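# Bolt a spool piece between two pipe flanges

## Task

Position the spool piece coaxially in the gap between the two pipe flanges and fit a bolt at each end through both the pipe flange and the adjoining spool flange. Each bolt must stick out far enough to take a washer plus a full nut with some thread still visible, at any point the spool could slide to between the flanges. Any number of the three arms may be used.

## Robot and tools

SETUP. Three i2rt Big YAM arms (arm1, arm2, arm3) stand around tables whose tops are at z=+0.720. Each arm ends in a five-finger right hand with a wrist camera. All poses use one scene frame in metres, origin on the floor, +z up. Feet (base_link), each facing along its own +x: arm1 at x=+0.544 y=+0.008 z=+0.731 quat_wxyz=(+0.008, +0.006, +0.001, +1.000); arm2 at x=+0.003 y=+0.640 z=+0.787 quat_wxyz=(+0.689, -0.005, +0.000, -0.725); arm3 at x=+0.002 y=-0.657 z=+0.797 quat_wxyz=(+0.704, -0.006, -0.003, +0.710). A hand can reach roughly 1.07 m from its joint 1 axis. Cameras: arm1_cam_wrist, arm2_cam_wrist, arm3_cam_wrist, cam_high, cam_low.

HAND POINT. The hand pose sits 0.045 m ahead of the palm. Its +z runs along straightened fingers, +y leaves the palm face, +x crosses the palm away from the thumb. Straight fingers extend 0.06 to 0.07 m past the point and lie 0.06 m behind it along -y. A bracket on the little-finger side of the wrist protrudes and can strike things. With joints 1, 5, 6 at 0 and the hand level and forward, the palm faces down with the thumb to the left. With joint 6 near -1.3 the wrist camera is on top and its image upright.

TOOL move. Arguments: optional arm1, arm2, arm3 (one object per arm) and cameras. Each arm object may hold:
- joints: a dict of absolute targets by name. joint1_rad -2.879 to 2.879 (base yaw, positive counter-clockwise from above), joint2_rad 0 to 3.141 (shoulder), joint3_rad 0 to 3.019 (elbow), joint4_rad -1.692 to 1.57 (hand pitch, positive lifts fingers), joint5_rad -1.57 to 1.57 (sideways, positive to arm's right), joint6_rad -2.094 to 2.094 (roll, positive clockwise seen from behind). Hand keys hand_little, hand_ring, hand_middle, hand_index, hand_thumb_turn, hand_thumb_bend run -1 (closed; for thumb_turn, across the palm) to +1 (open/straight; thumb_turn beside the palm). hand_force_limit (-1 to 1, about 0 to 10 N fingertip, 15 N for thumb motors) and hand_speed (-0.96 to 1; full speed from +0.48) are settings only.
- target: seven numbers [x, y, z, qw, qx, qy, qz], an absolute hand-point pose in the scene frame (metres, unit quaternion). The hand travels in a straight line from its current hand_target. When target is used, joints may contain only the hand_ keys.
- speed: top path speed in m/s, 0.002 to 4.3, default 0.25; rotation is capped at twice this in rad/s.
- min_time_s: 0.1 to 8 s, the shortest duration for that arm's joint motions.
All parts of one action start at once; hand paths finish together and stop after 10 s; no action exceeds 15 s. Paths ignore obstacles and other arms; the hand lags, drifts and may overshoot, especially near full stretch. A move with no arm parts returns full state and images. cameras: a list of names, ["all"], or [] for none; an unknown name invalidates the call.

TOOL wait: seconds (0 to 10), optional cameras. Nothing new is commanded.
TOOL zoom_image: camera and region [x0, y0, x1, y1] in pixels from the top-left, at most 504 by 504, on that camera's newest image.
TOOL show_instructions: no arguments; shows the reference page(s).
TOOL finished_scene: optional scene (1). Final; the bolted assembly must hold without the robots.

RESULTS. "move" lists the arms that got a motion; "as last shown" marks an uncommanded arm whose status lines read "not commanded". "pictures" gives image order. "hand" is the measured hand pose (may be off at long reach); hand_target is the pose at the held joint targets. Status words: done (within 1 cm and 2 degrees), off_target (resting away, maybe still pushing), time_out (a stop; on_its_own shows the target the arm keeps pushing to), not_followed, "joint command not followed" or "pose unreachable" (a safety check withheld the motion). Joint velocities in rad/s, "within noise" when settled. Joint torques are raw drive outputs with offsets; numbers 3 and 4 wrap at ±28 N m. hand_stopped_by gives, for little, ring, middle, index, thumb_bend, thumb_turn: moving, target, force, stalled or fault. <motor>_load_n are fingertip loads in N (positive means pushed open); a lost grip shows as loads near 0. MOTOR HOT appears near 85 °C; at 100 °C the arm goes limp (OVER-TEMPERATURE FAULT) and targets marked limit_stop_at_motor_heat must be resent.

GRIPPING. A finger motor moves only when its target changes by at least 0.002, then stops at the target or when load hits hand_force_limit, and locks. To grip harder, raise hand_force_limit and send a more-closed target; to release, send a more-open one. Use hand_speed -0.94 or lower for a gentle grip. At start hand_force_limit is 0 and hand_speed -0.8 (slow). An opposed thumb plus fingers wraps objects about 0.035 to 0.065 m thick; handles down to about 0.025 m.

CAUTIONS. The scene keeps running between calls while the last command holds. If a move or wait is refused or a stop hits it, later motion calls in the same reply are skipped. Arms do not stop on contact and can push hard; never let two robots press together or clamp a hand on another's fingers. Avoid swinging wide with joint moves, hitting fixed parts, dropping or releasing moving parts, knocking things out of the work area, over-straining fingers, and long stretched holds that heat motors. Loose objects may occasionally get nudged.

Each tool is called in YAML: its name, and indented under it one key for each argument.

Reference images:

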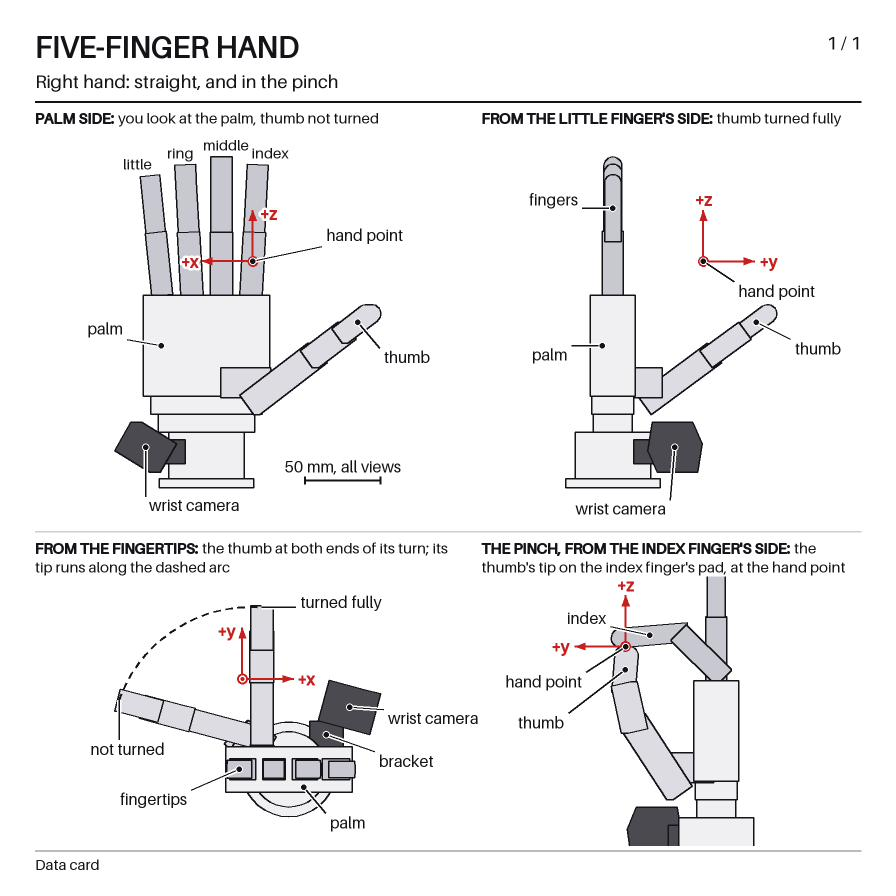

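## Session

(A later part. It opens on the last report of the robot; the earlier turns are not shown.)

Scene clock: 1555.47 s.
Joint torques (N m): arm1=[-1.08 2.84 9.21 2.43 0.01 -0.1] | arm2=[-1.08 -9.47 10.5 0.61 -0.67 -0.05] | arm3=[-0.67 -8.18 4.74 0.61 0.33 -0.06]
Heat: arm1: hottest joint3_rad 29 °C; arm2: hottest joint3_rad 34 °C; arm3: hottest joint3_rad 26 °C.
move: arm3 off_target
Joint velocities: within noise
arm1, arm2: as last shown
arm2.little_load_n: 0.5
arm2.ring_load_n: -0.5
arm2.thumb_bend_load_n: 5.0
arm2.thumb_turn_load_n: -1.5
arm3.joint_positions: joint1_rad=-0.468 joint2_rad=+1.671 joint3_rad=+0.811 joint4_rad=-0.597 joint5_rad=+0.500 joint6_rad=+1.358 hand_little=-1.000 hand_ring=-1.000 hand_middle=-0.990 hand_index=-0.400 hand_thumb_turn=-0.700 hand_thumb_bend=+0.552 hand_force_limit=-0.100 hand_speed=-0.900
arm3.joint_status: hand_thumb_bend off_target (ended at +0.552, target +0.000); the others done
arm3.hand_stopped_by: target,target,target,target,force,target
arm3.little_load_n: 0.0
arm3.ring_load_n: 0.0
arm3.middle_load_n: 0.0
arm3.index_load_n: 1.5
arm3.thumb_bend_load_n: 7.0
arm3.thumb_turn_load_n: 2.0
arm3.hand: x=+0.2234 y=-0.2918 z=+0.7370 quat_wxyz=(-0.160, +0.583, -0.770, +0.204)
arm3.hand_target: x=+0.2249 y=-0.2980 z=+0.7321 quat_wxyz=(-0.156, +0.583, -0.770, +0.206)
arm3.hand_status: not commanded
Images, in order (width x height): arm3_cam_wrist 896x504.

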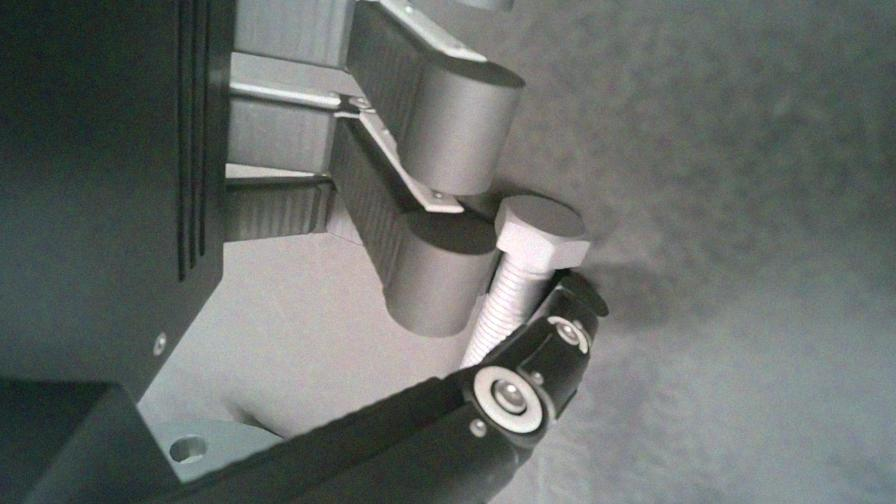

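move:
  arm3: {"target": [0.2249, -0.2850, 0.7800, 0.1563, -0.5834, 0.7701, -0.2064], "speed": 0.08}
  cameras: ["arm3_cam_wrist", "cam_low", "cam_high", "arm1_cam_wrist"]

zoom_image:
  camera: "cam_low"
  region: [580, 180, 700, 300]

zoom_image:
  camera: "arm1_cam_wrist"
  region: [160, 260, 360, 460]

Scene clock: 1562.10 s.
Joint torques (N m): arm1=[-1.85 3.02 9.29 2.29 -0.01 -0.08] | arm2=[-0.38 -9.23 10.44 0.75 -0.7 -0.03] | arm3=[0.15 -9.11 9.5 -0.38 0.38 0.05]
Heat: arm1: hottest joint3_rad 29 °C; arm2: hottest joint3_rad 34 °C; arm3: hottest joint3_rad 26 °C.
move: arm3 off_target
Joint velocities: within noise
arm1, arm2: as last shown
arm2.little_load_n: 0.0
arm2.ring_load_n: 0.0
arm2.thumb_bend_load_n: 5.5
arm2.thumb_turn_load_n: -2.0
arm3.joint_positions: joint1_rad=-0.468 joint2_rad=+1.610 joint3_rad=+0.827 joint4_rad=-0.738 joint5_rad=+0.500 joint6_rad=+1.358 hand_little=-1.000 hand_ring=-1.000 hand_middle=-0.990 hand_index=-0.400 hand_thumb_turn=-0.700 hand_thumb_bend=+0.552 hand_force_limit=-0.100 hand_speed=-0.900
arm3.joint_status: not commanded
arm3.hand_stopped_by: target,target,target,target,force,target
arm3.little_load_n: 0.0
arm3.ring_load_n: 0.0
arm3.middle_load_n: 0.0
arm3.index_load_n: 2.5
arm3.thumb_bend_load_n: 6.5
arm3.thumb_turn_load_n: 2.5
arm3.hand: x=+0.2149 y=-0.3084 z=+0.7602 quat_wxyz=(-0.133, +0.590, -0.766, +0.218)
arm3.hand_target: x=+0.2245 y=-0.2858 z=+0.7804 quat_wxyz=(-0.156, +0.583, -0.770, +0.206)
arm3.hand_status: off_target (0.032 m and 3.1 deg from the pose sent, 0.044 m and 0.5 deg at the start)
pictures: arm1_cam_wrist, arm3_cam_wrist, cam_high, cam_low
Images, in order (width x height): arm1_cam_wrist 896x504, arm3_cam_wrist 896x504, cam_high 896x504, cam_low 896x504.

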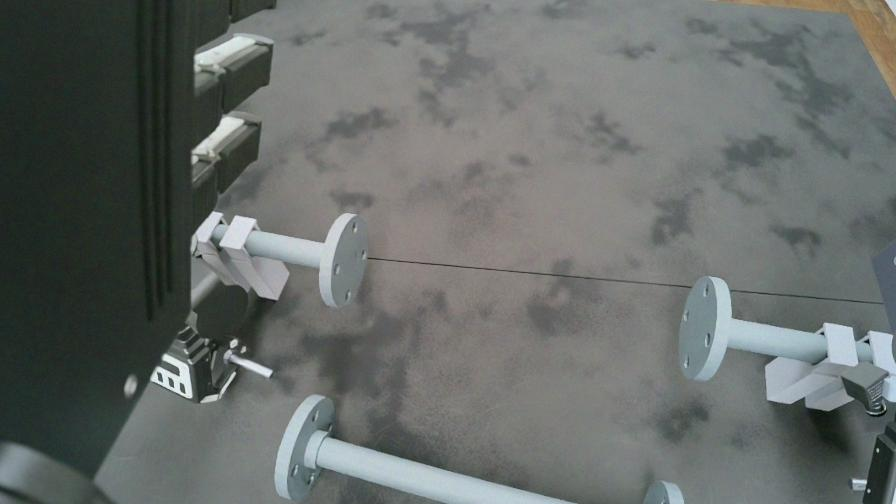

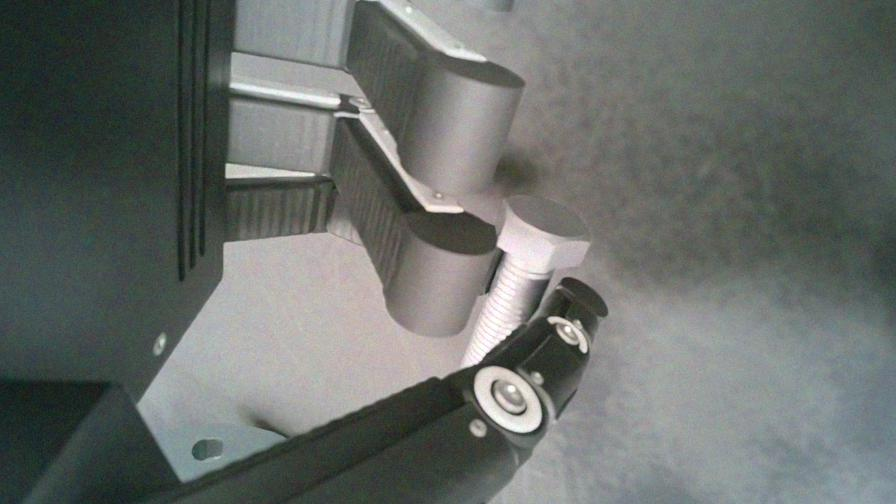

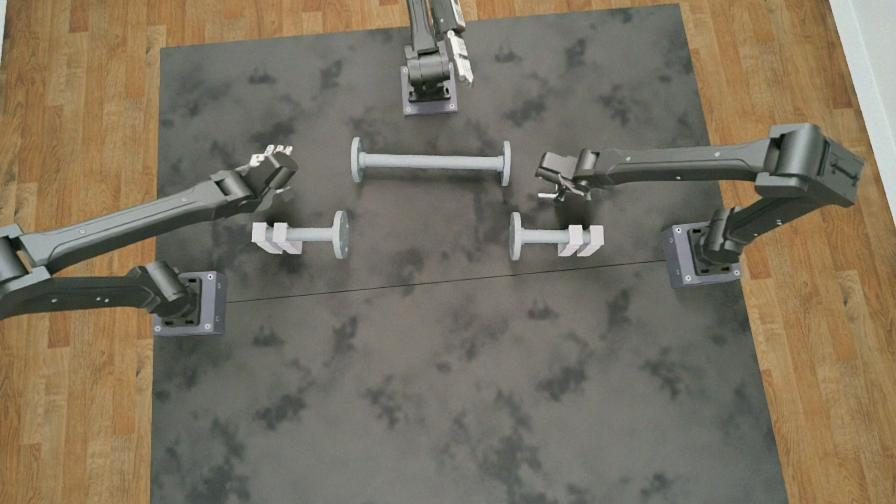

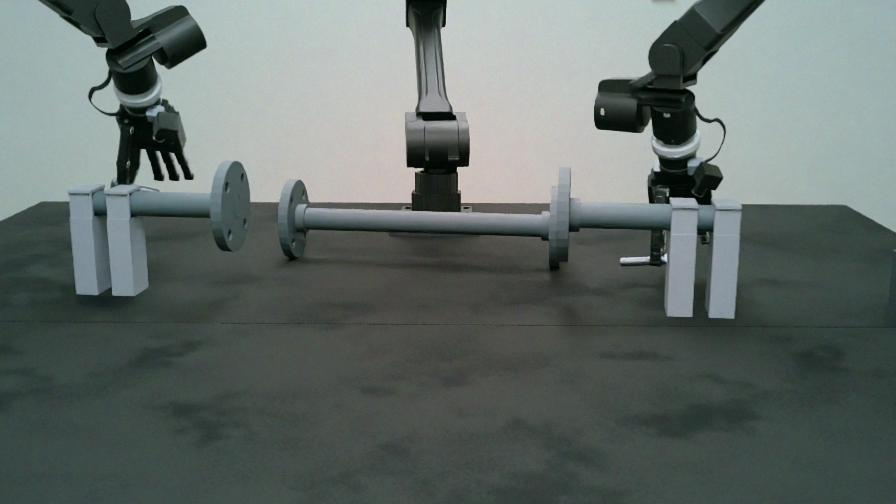

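Scaled by 4.200 from the camera's image (finer frame: 1280x720).

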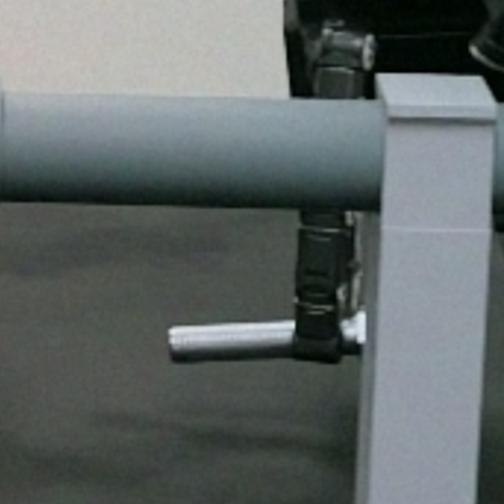

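Scaled by 2.520 from the camera's image (finer frame: 1280x720).

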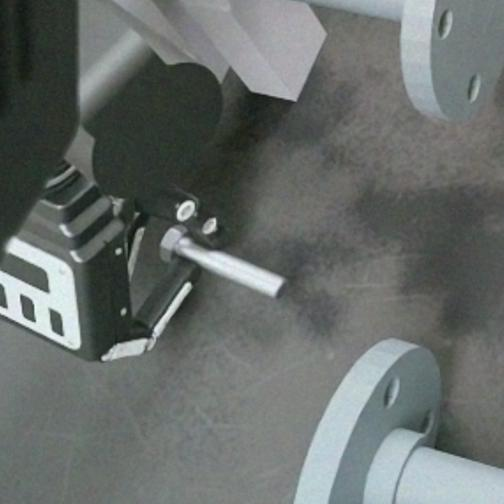

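move:
  arm1: {"target": [0.32, -0.01, 1.02, -0.0325, 0.7426, 0.6683, -0.0292], "speed": 0.25, "joints": {"hand_thumb_turn": -1, "hand_speed": 0.0}}
  arm3: {"target": [0.2249, -0.2850, 0.8500, 0.1563, -0.5834, 0.7701, -0.2064], "speed": 0.15}
  cameras: ["all"]

Scene clock: 1677.73 s.
Joint torques (N m): arm1=[-2.32 -2.55 8.69 0.65 -0.04 -0.01] | arm2=[-0.91 -9.23 10.76 0.58 -0.69 -0.06] | arm3=[0.21 -8.76 11.25 -0.5 0.36 0.02]
Heat: arm1: hottest joint3_rad 29 °C; arm2: hottest joint3_rad 35 °C; arm3: hottest joint3_rad 31 °C.
move: arm1 done; arm3 off_target
Joint velocities: within noise
arm1.joint_positions: joint1_rad=-0.034 joint2_rad=+1.027 joint3_rad=+1.217 joint4_rad=-1.663 joint5_rad=+0.012 joint6_rad=+0.038 hand_little=+1.000 hand_ring=+1.000 hand_middle=+1.000 hand_index=+1.000 hand_thumb_turn=-1.000 hand_thumb_bend=+1.000 hand_force_limit=+0.000 hand_speed=+0.000
arm1.joint_status: all done
arm1.hand_stopped_by: target,target,target,target,target,target
arm1.little_load_n: 0.0
arm1.ring_load_n: 0.0
arm1.middle_load_n: 0.0
arm1.index_load_n: 0.0
arm1.thumb_bend_load_n: 0.0
arm1.thumb_turn_load_n: 0.0
arm1.hand: x=+0.3194 y=-0.0102 z=+1.0230 quat_wxyz=(-0.042, +0.736, +0.674, -0.036)
arm1.hand_target: x=+0.3201 y=-0.0101 z=+1.0200 quat_wxyz=(-0.032, +0.743, +0.668, -0.029)
arm1.hand_status: done (0.003 m and 1.7 deg from the pose sent, 0.235 m and 101.3 deg at the start)
arm2: as last shown
arm2.index_load_n: 6.0
arm3.joint_positions: joint1_rad=-0.468 joint2_rad=+1.491 joint3_rad=+0.903 joint4_rad=-0.941 joint5_rad=+0.500 joint6_rad=+1.358 hand_little=-1.000 hand_ring=-1.000 hand_middle=-0.990 hand_index=-0.400 hand_thumb_turn=-0.700 hand_thumb_bend=+0.552 hand_force_limit=-0.100 hand_speed=-0.900
arm3.joint_status: not commanded
arm3.hand_stopped_by: target,target,target,target,force,target
arm3.little_load_n: 0.0
arm3.ring_load_n: 0.0
arm3.middle_load_n: 0.0
arm3.index_load_n: 2.5
arm3.thumb_bend_load_n: 6.5
arm3.thumb_turn_load_n: 2.5
arm3.hand: x=+0.2138 y=-0.3085 z=+0.8247 quat_wxyz=(-0.129, +0.591, -0.765, +0.220)
arm3.hand_target: x=+0.2243 y=-0.2862 z=+0.8503 quat_wxyz=(-0.156, +0.583, -0.770, +0.206)
arm3.hand_status: off_target (0.036 m and 3.6 deg from the pose sent, 0.093 m and 3.1 deg at the start)
pictures: arm1_cam_wrist, arm2_cam_wrist, arm3_cam_wrist, cam_high, cam_low
Images, in order (width x height): arm1_cam_wrist 896x504, arm2_cam_wrist 896x504, arm3_cam_wrist 896x504, cam_high 896x504, cam_low 896x504.

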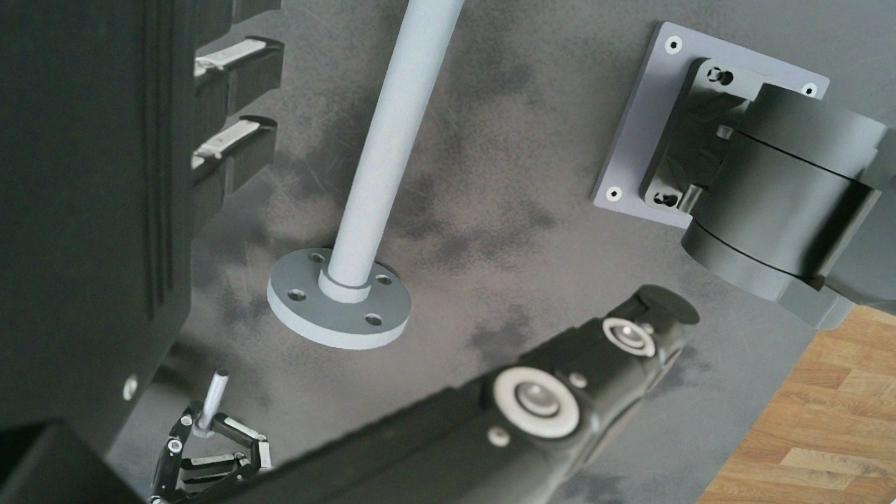

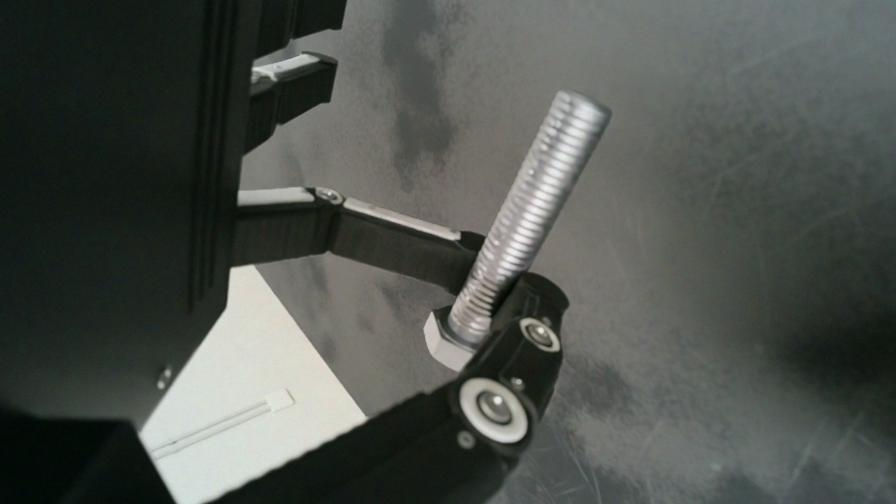

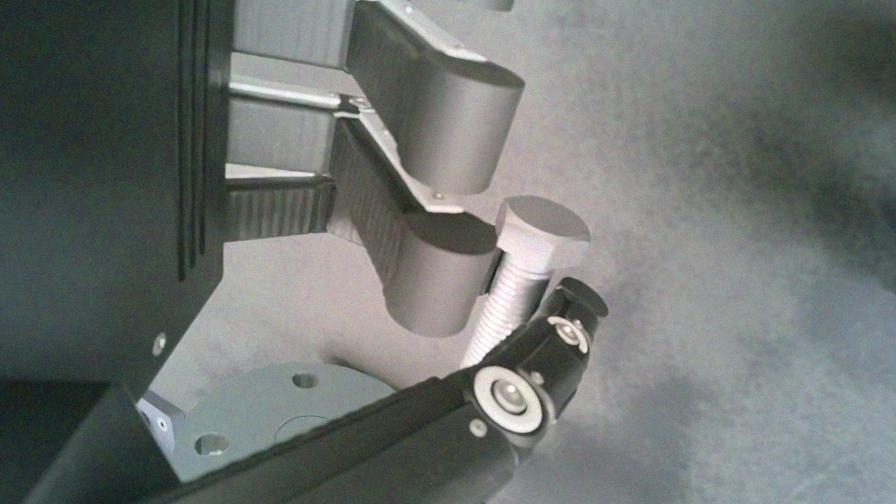

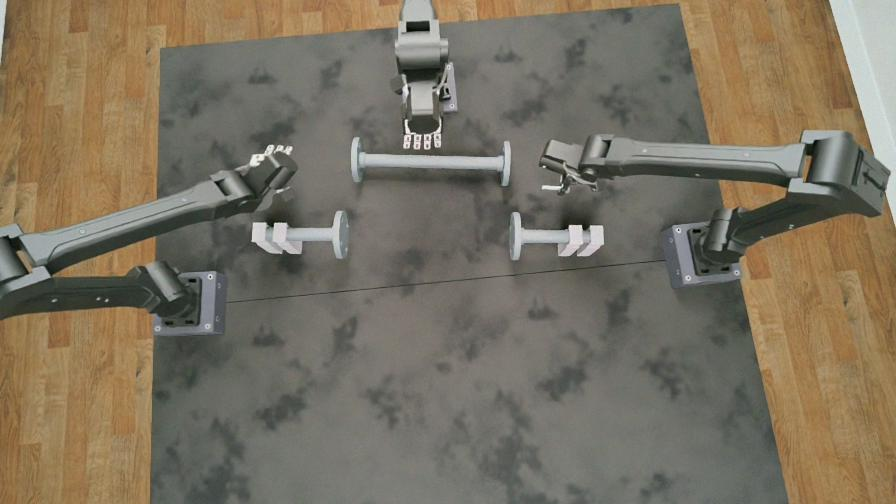

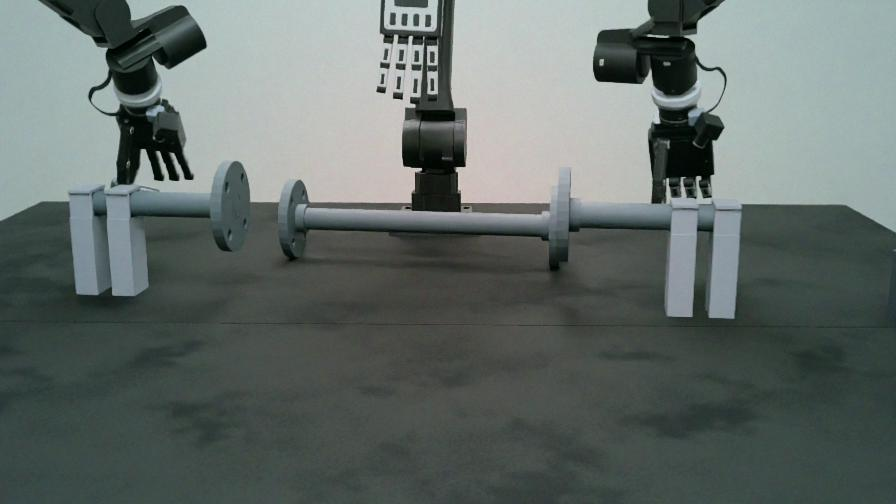

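move:
  arm1: {"target": [0.335, -0.015, 0.885, -0.0325, 0.7426, 0.6683, -0.0292], "speed": 0.15}
  cameras: ["arm1_cam_wrist", "cam_high", "cam_low", "arm2_cam_wrist"]

zoom_image:
  camera: "cam_high"
  region: [330, 60, 530, 200]

zoom_image:
  camera: "cam_low"
  region: [270, 60, 600, 280]

Scene clock: 1707.80 s.
Joint torques (N m): arm1=[-0.91 -3.55 8.7 1.17 -0.03 0.04] | arm2=[-0.73 -8.18 10.61 0.65 -0.63 -0.03] | arm3=[0.15 -8.64 11.12 -0.44 0.39 0.06]
Heat: arm1: hottest joint3_rad 29 °C; arm2: hottest joint3_rad 36 °C; arm3: hottest joint3_rad 31 °C.
move: arm1 done
Joint velocities: within noise
arm1.joint_positions: joint1_rad=-0.034 joint2_rad=+0.998 joint3_rad=+0.832 joint4_rad=-1.345 joint5_rad=+0.012 joint6_rad=+0.052 hand_little=+1.000 hand_ring=+1.000 hand_middle=+1.000 hand_index=+1.000 hand_thumb_turn=-1.000 hand_thumb_bend=+1.000 hand_force_limit=+0.000 hand_speed=+0.000
arm1.joint_status: not commanded
arm1.hand_stopped_by: target,target,target,target,target,target
arm1.little_load_n: 0.0
arm1.ring_load_n: 0.0
arm1.middle_load_n: -0.5
arm1.index_load_n: 0.0
arm1.thumb_bend_load_n: 0.0
arm1.thumb_turn_load_n: 0.0
arm1.hand: x=+0.3363 y=-0.0123 z=+0.8850 quat_wxyz=(-0.028, +0.742, +0.670, -0.022)
arm1.hand_target: x=+0.3350 y=-0.0150 z=+0.8850 quat_wxyz=(-0.032, +0.743, +0.668, -0.029)
arm1.hand_status: done (0.003 m and 0.9 deg from the pose sent, 0.139 m and 1.7 deg at the start)
arm2, arm3: as last shown
arm2.little_load_n: -0.5
arm2.index_load_n: 5.5
pictures: arm1_cam_wrist, arm2_cam_wrist, cam_high, cam_low
Images, in order (width x height): arm1_cam_wrist 896x504, arm2_cam_wrist 896x504, cam_high 896x504, cam_low 896x504.

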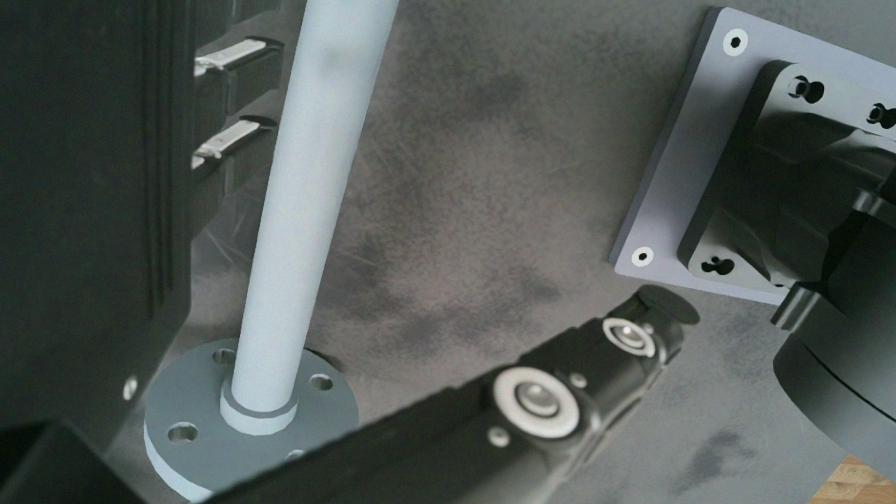

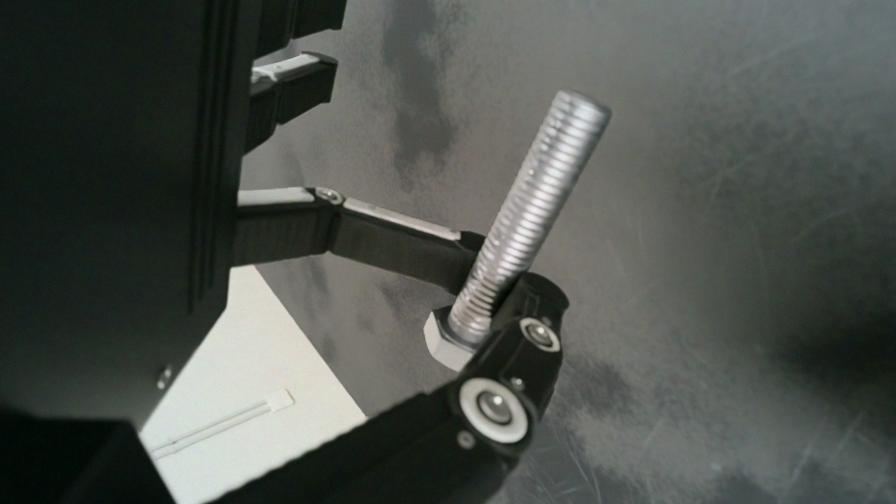

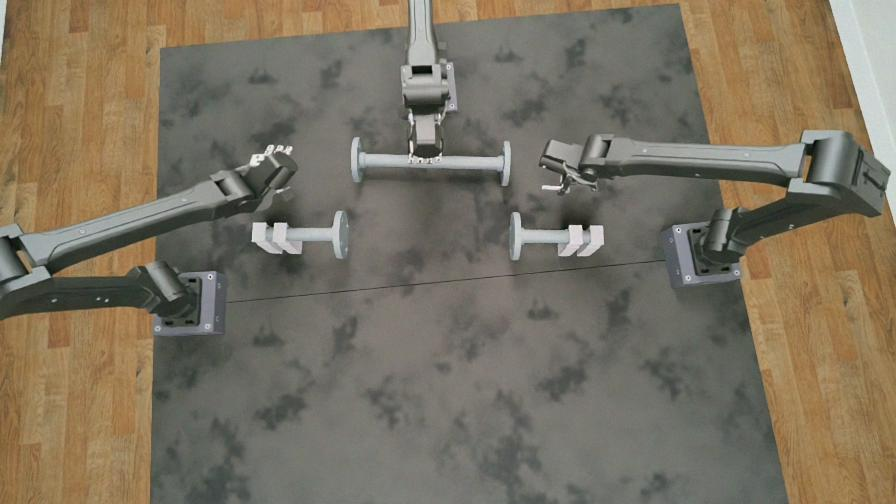

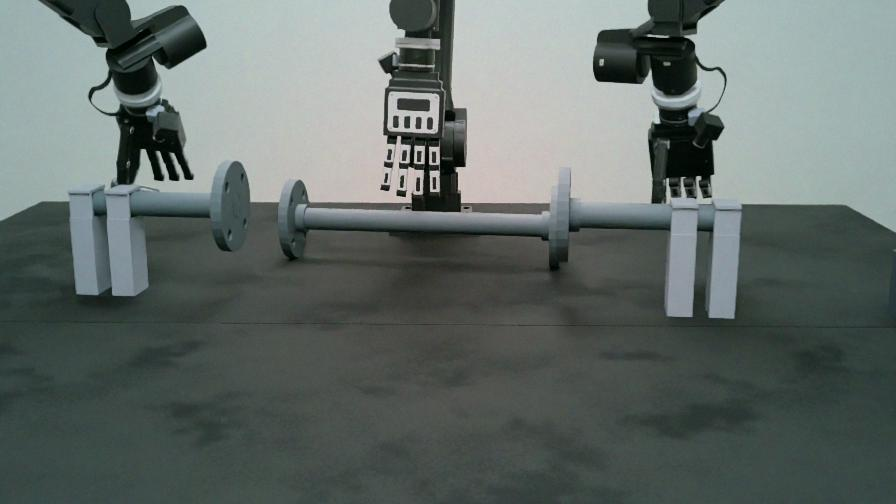

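Scaled by 2.520 from the camera's image (finer frame: 1280x720).

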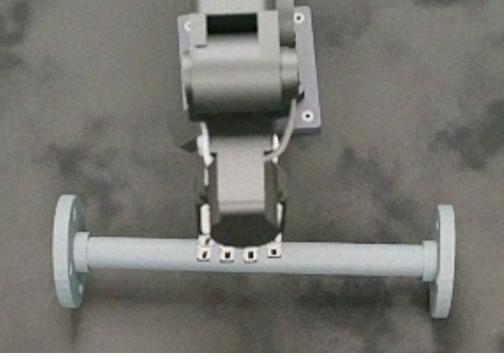

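Scaled by 1.527 from the camera's image (finer frame: 1280x720).

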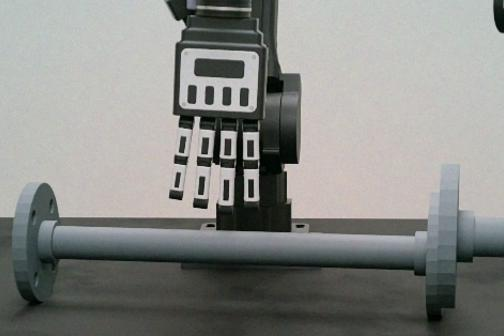

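move:
  arm1: {"target": [0.297, -0.015, 0.885, -0.0325, 0.7426, 0.6683, -0.0292], "speed": 0.15}
  cameras: ["arm1_cam_wrist", "cam_high", "cam_low"]

zoom_image:
  camera: "cam_high"
  region: [330, 60, 530, 200]

Scene clock: 1736.23 s.
Joint torques (N m): arm1=[-1.44 -2.73 11.96 1.21 -0.06 0.04] | arm2=[-0.67 -8.82 10.63 0.59 -0.72 -0.02] | arm3=[0.38 -9 11.11 -0.5 0.37 0]
Heat: arm1: hottest joint3_rad 29 °C; arm2: hottest joint3_rad 36 °C; arm3: hottest joint3_rad 32 °C.
move: arm1 off_target
Joint velocities: within noise
arm1.joint_positions: joint1_rad=-0.029 joint2_rad=+1.087 joint3_rad=+0.862 joint4_rad=-1.305 joint5_rad=+0.012 joint6_rad=+0.058 hand_little=+1.000 hand_ring=+1.000 hand_middle=+1.000 hand_index=+1.000 hand_thumb_turn=-1.000 hand_thumb_bend=+1.000 hand_force_limit=+0.000 hand_speed=+0.000
arm1.joint_status: not commanded
arm1.hand_stopped_by: target,target,target,target,target,target
arm1.little_load_n: 0.0
arm1.ring_load_n: 0.0
arm1.middle_load_n: 0.0
arm1.index_load_n: 0.0
arm1.thumb_bend_load_n: 0.0
arm1.thumb_turn_load_n: 0.0
arm1.hand: x=+0.3133 y=-0.0125 z=+0.8760 quat_wxyz=(-0.022, +0.742, +0.670, -0.016)
arm1.hand_target: x=+0.2975 y=-0.0149 z=+0.8852 quat_wxyz=(-0.032, +0.743, +0.668, -0.029)
arm1.hand_status: off_target (0.019 m and 1.9 deg from the pose sent, 0.039 m and 0.9 deg at the start)
arm2, arm3: as last shown
arm2.little_load_n: 0.0
arm2.thumb_bend_load_n: 5.0
arm2.thumb_turn_load_n: -1.5
arm3.thumb_turn_load_n: 2.0
Images, in order (width x height): arm1_cam_wrist 896x504, cam_high 896x504, cam_low 896x504.

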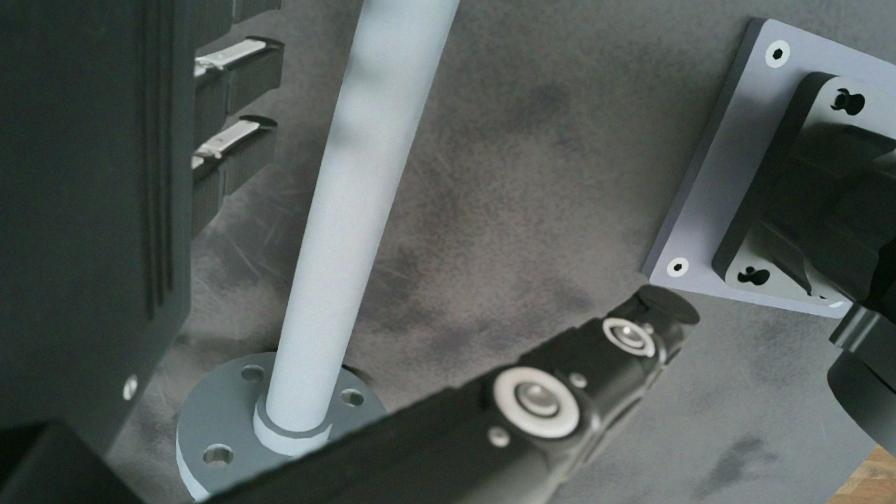

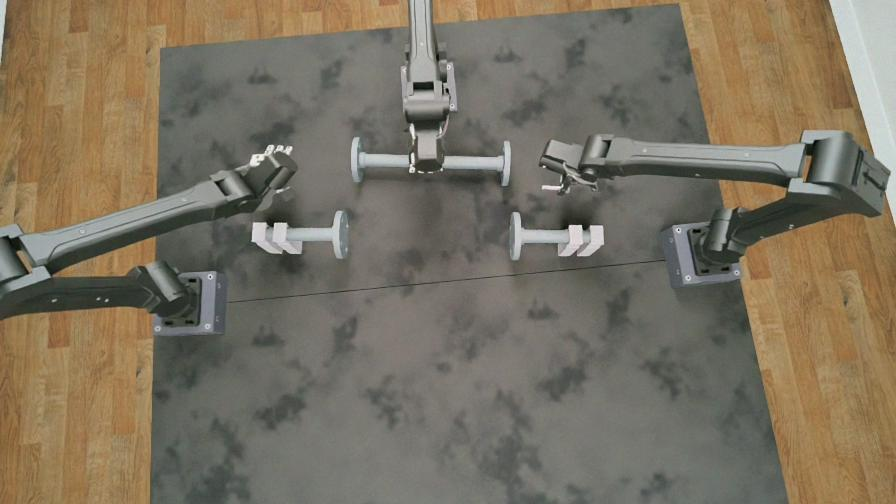

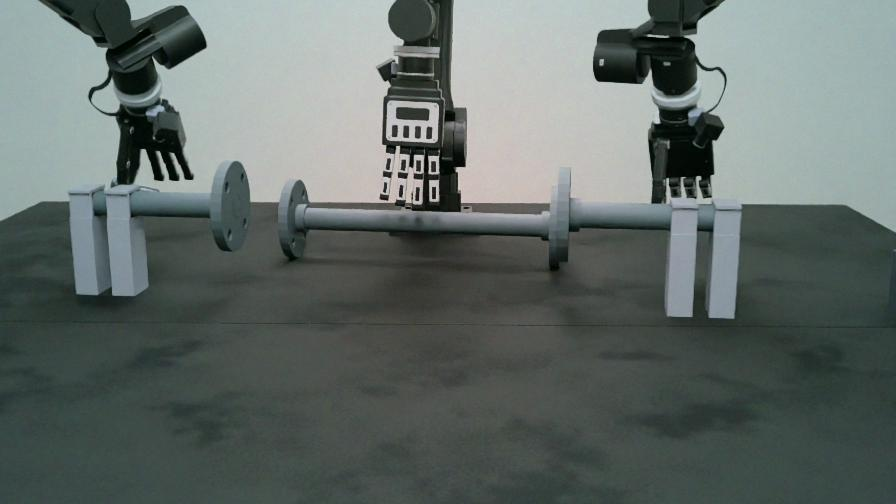

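Scaled by 2.520 from the camera's image (finer frame: 1280x720).

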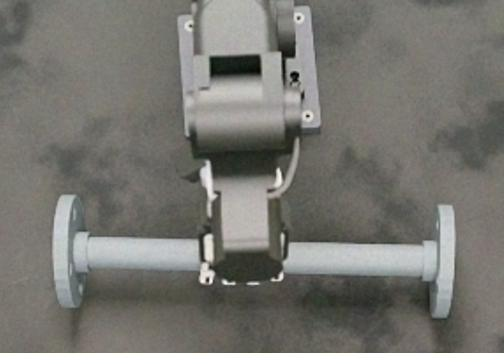

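move:
  arm1: {"target": [0.302, -0.015, 0.825, -0.0325, 0.7426, 0.6683, -0.0292], "speed": 0.12}
  cameras: ["arm1_cam_wrist", "cam_high", "cam_low"]

zoom_image:
  camera: "cam_high"
  region: [330, 60, 530, 200]

zoom_image:
  camera: "cam_low"
  region: [350, 80, 550, 280]

Scene clock: 1752.87 s.
Joint torques (N m): arm1=[-0.91 -3.02 8.39 1.43 0.01 0.04] | arm2=[-0.79 -9.23 10.44 0.91 -0.7 -0.06] | arm3=[0.5 -8.53 11.25 -0.5 0.38 0.03]
Heat: arm1: hottest joint3_rad 30 °C; arm2: hottest joint3_rad 36 °C; arm3: hottest joint3_rad 32 °C.
move: arm1 done
Joint velocities: within noise
arm1.joint_positions: joint1_rad=-0.029 joint2_rad=+1.121 joint3_rad=+0.764 joint4_rad=-1.131 joint5_rad=+0.012 joint6_rad=+0.058 hand_little=+1.000 hand_ring=+1.000 hand_middle=+1.000 hand_index=+1.000 hand_thumb_turn=-1.000 hand_thumb_bend=+1.000 hand_force_limit=+0.000 hand_speed=+0.000
arm1.joint_status: not commanded
arm1.hand_stopped_by: target,target,target,target,target,target
arm1.little_load_n: 0.0
arm1.ring_load_n: 0.0
arm1.middle_load_n: 0.0
arm1.index_load_n: 0.0
arm1.thumb_bend_load_n: 0.0
arm1.thumb_turn_load_n: 0.0
arm1.hand: x=+0.3033 y=-0.0122 z=+0.8297 quat_wxyz=(-0.037, +0.742, +0.669, -0.031)
arm1.hand_target: x=+0.3021 y=-0.0149 z=+0.8251 quat_wxyz=(-0.033, +0.743, +0.668, -0.029)
arm1.hand_status: done (0.006 m and 0.5 deg from the pose sent, 0.052 m and 1.9 deg at the start)
arm2.joint_positions: joint1_rad=+0.650 joint2_rad=+1.264 joint3_rad=+0.678 joint4_rad=-0.471 joint5_rad=-0.719 joint6_rad=-0.799 hand_little=+1.000 hand_ring=+1.000 hand_middle=+1.000 hand_index=-0.199 hand_thumb_turn=-0.700 hand_thumb_bend=+0.337 hand_force_limit=-0.100 hand_speed=-0.920
arm2.joint_status: not commanded
arm2.hand_stopped_by: target,target,target,target,force,target
arm2.little_load_n: 0.0
arm2.ring_load_n: 0.0
arm2.middle_load_n: 0.0
arm2.index_load_n: 5.5
arm2.thumb_bend_load_n: 5.0
arm2.thumb_turn_load_n: -1.5
arm2.hand: x=+0.2932 y=+0.4149 z=+0.8511 quat_wxyz=(-0.310, +0.654, -0.635, +0.270)
arm2.hand_target: x=+0.2996 y=+0.3985 z=+0.8700 quat_wxyz=(-0.305, +0.655, -0.627, +0.292)
arm2.hand_status: not commanded
arm3: as last shown
arm3.thumb_turn_load_n: 2.5
Images, in order (width x height): arm1_cam_wrist 896x504, cam_high 896x504, cam_low 896x504.

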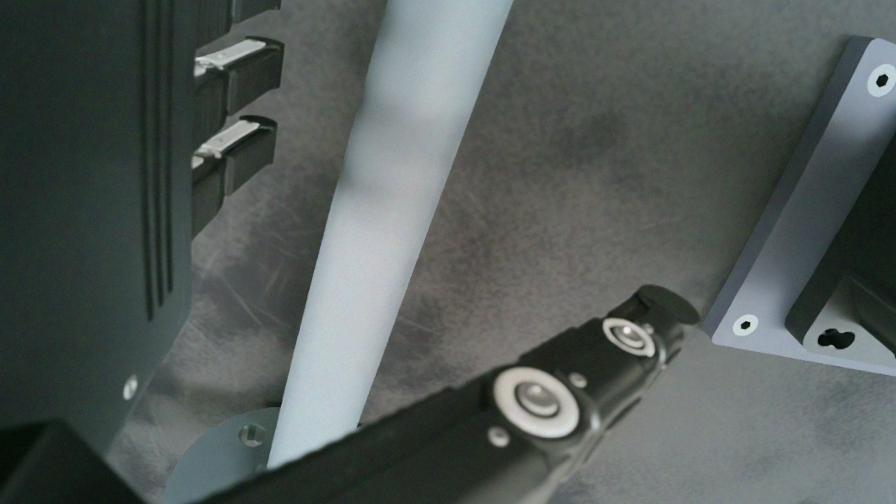

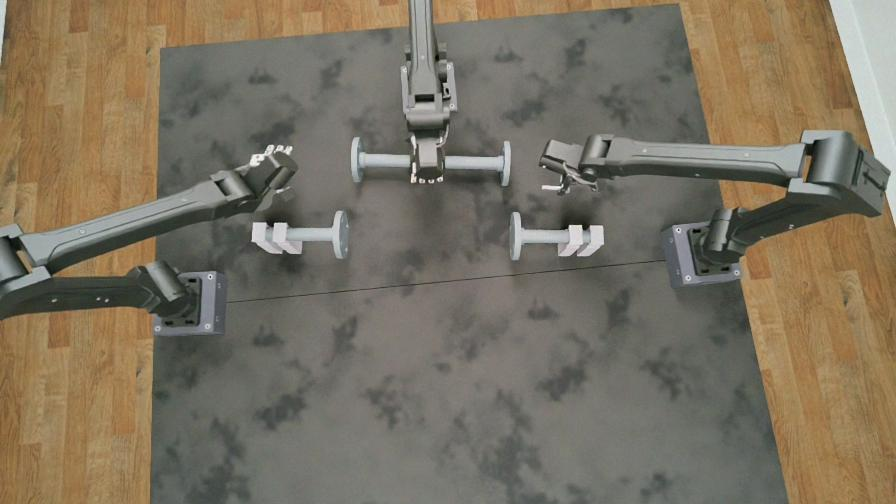

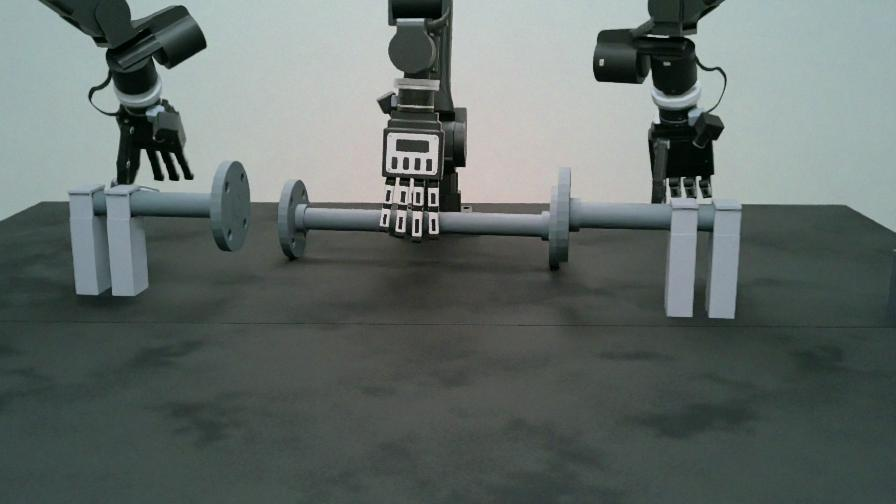

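Scaled by 2.520 from the camera's image (finer frame: 1280x720).

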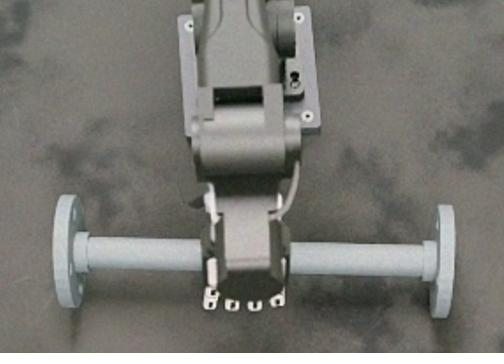

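Scaled by 2.520 from the camera's image (finer frame: 1280x720).

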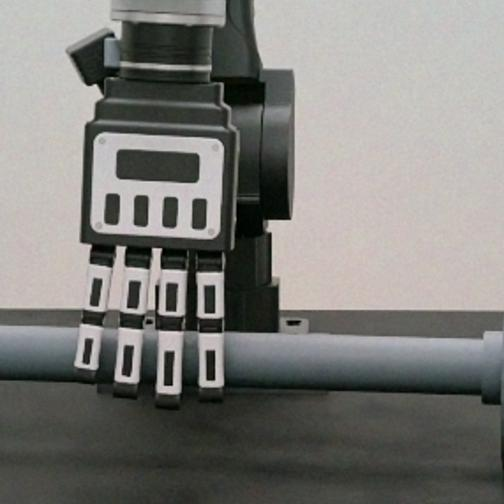

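move:
  arm1: {"target": [0.3025, -0.0255, 0.803, -0.0325, 0.7426, 0.6683, -0.0292], "speed": 0.1}
  cameras: ["arm1_cam_wrist", "cam_high", "cam_low"]

zoom_image:
  camera: "cam_low"
  region: [350, 120, 510, 280]

Scene clock: 1765.27 s.
Joint torques (N m): arm1=[-1.03 -3.49 8.17 1.36 0.07 0.04] | arm2=[-0.85 -8.82 10.63 0.83 -0.68 0] | arm3=[0.38 -8.35 11.34 -0.42 0.36 0.02]
Heat: arm1: hottest joint3_rad 30 °C; arm2: hottest joint3_rad 36 °C; arm3: hottest joint3_rad 32 °C.
move: arm1 done
Joint velocities: within noise
arm1.joint_positions: joint1_rad=+0.007 joint2_rad=+1.146 joint3_rad=+0.721 joint4_rad=-1.062 joint5_rad=+0.012 joint6_rad=+0.093 hand_little=+1.000 hand_ring=+1.000 hand_middle=+1.000 hand_index=+1.000 hand_thumb_turn=-1.000 hand_thumb_bend=+1.000 hand_force_limit=+0.000 hand_speed=+0.000
arm1.joint_status: not commanded
arm1.hand_stopped_by: target,target,target,target,target,target
arm1.little_load_n: 0.0
arm1.ring_load_n: 0.0
arm1.middle_load_n: 0.0
arm1.index_load_n: 0.0
arm1.thumb_bend_load_n: 0.0
arm1.thumb_turn_load_n: 0.0
arm1.hand: x=+0.3030 y=-0.0229 z=+0.8083 quat_wxyz=(-0.036, +0.741, +0.669, -0.033)
arm1.hand_target: x=+0.3026 y=-0.0254 z=+0.8032 quat_wxyz=(-0.033, +0.743, +0.668, -0.029)
arm1.hand_status: done (0.006 m and 0.6 deg from the pose sent, 0.030 m and 0.5 deg at the start)
arm2, arm3: as last shown
arm2.thumb_bend_load_n: 5.5
Images, in order (width x height): arm1_cam_wrist 896x504, cam_high 896x504, cam_low 896x504.

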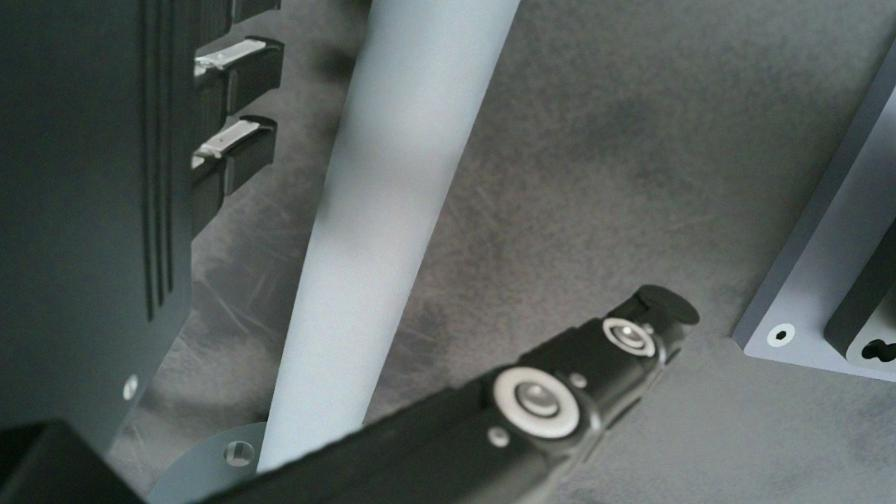

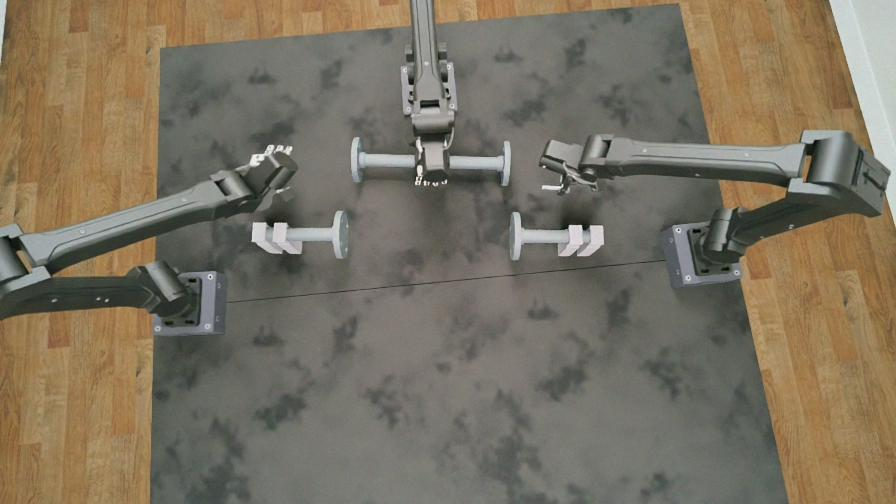

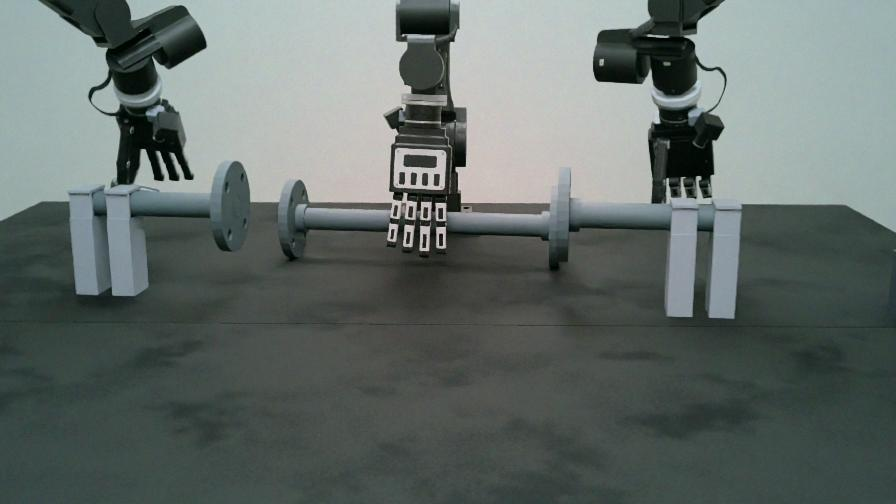

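Scaled by 3.150 from the camera's image (finer frame: 1280x720).

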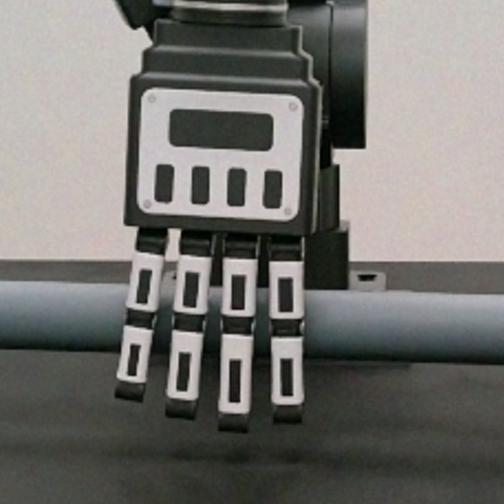

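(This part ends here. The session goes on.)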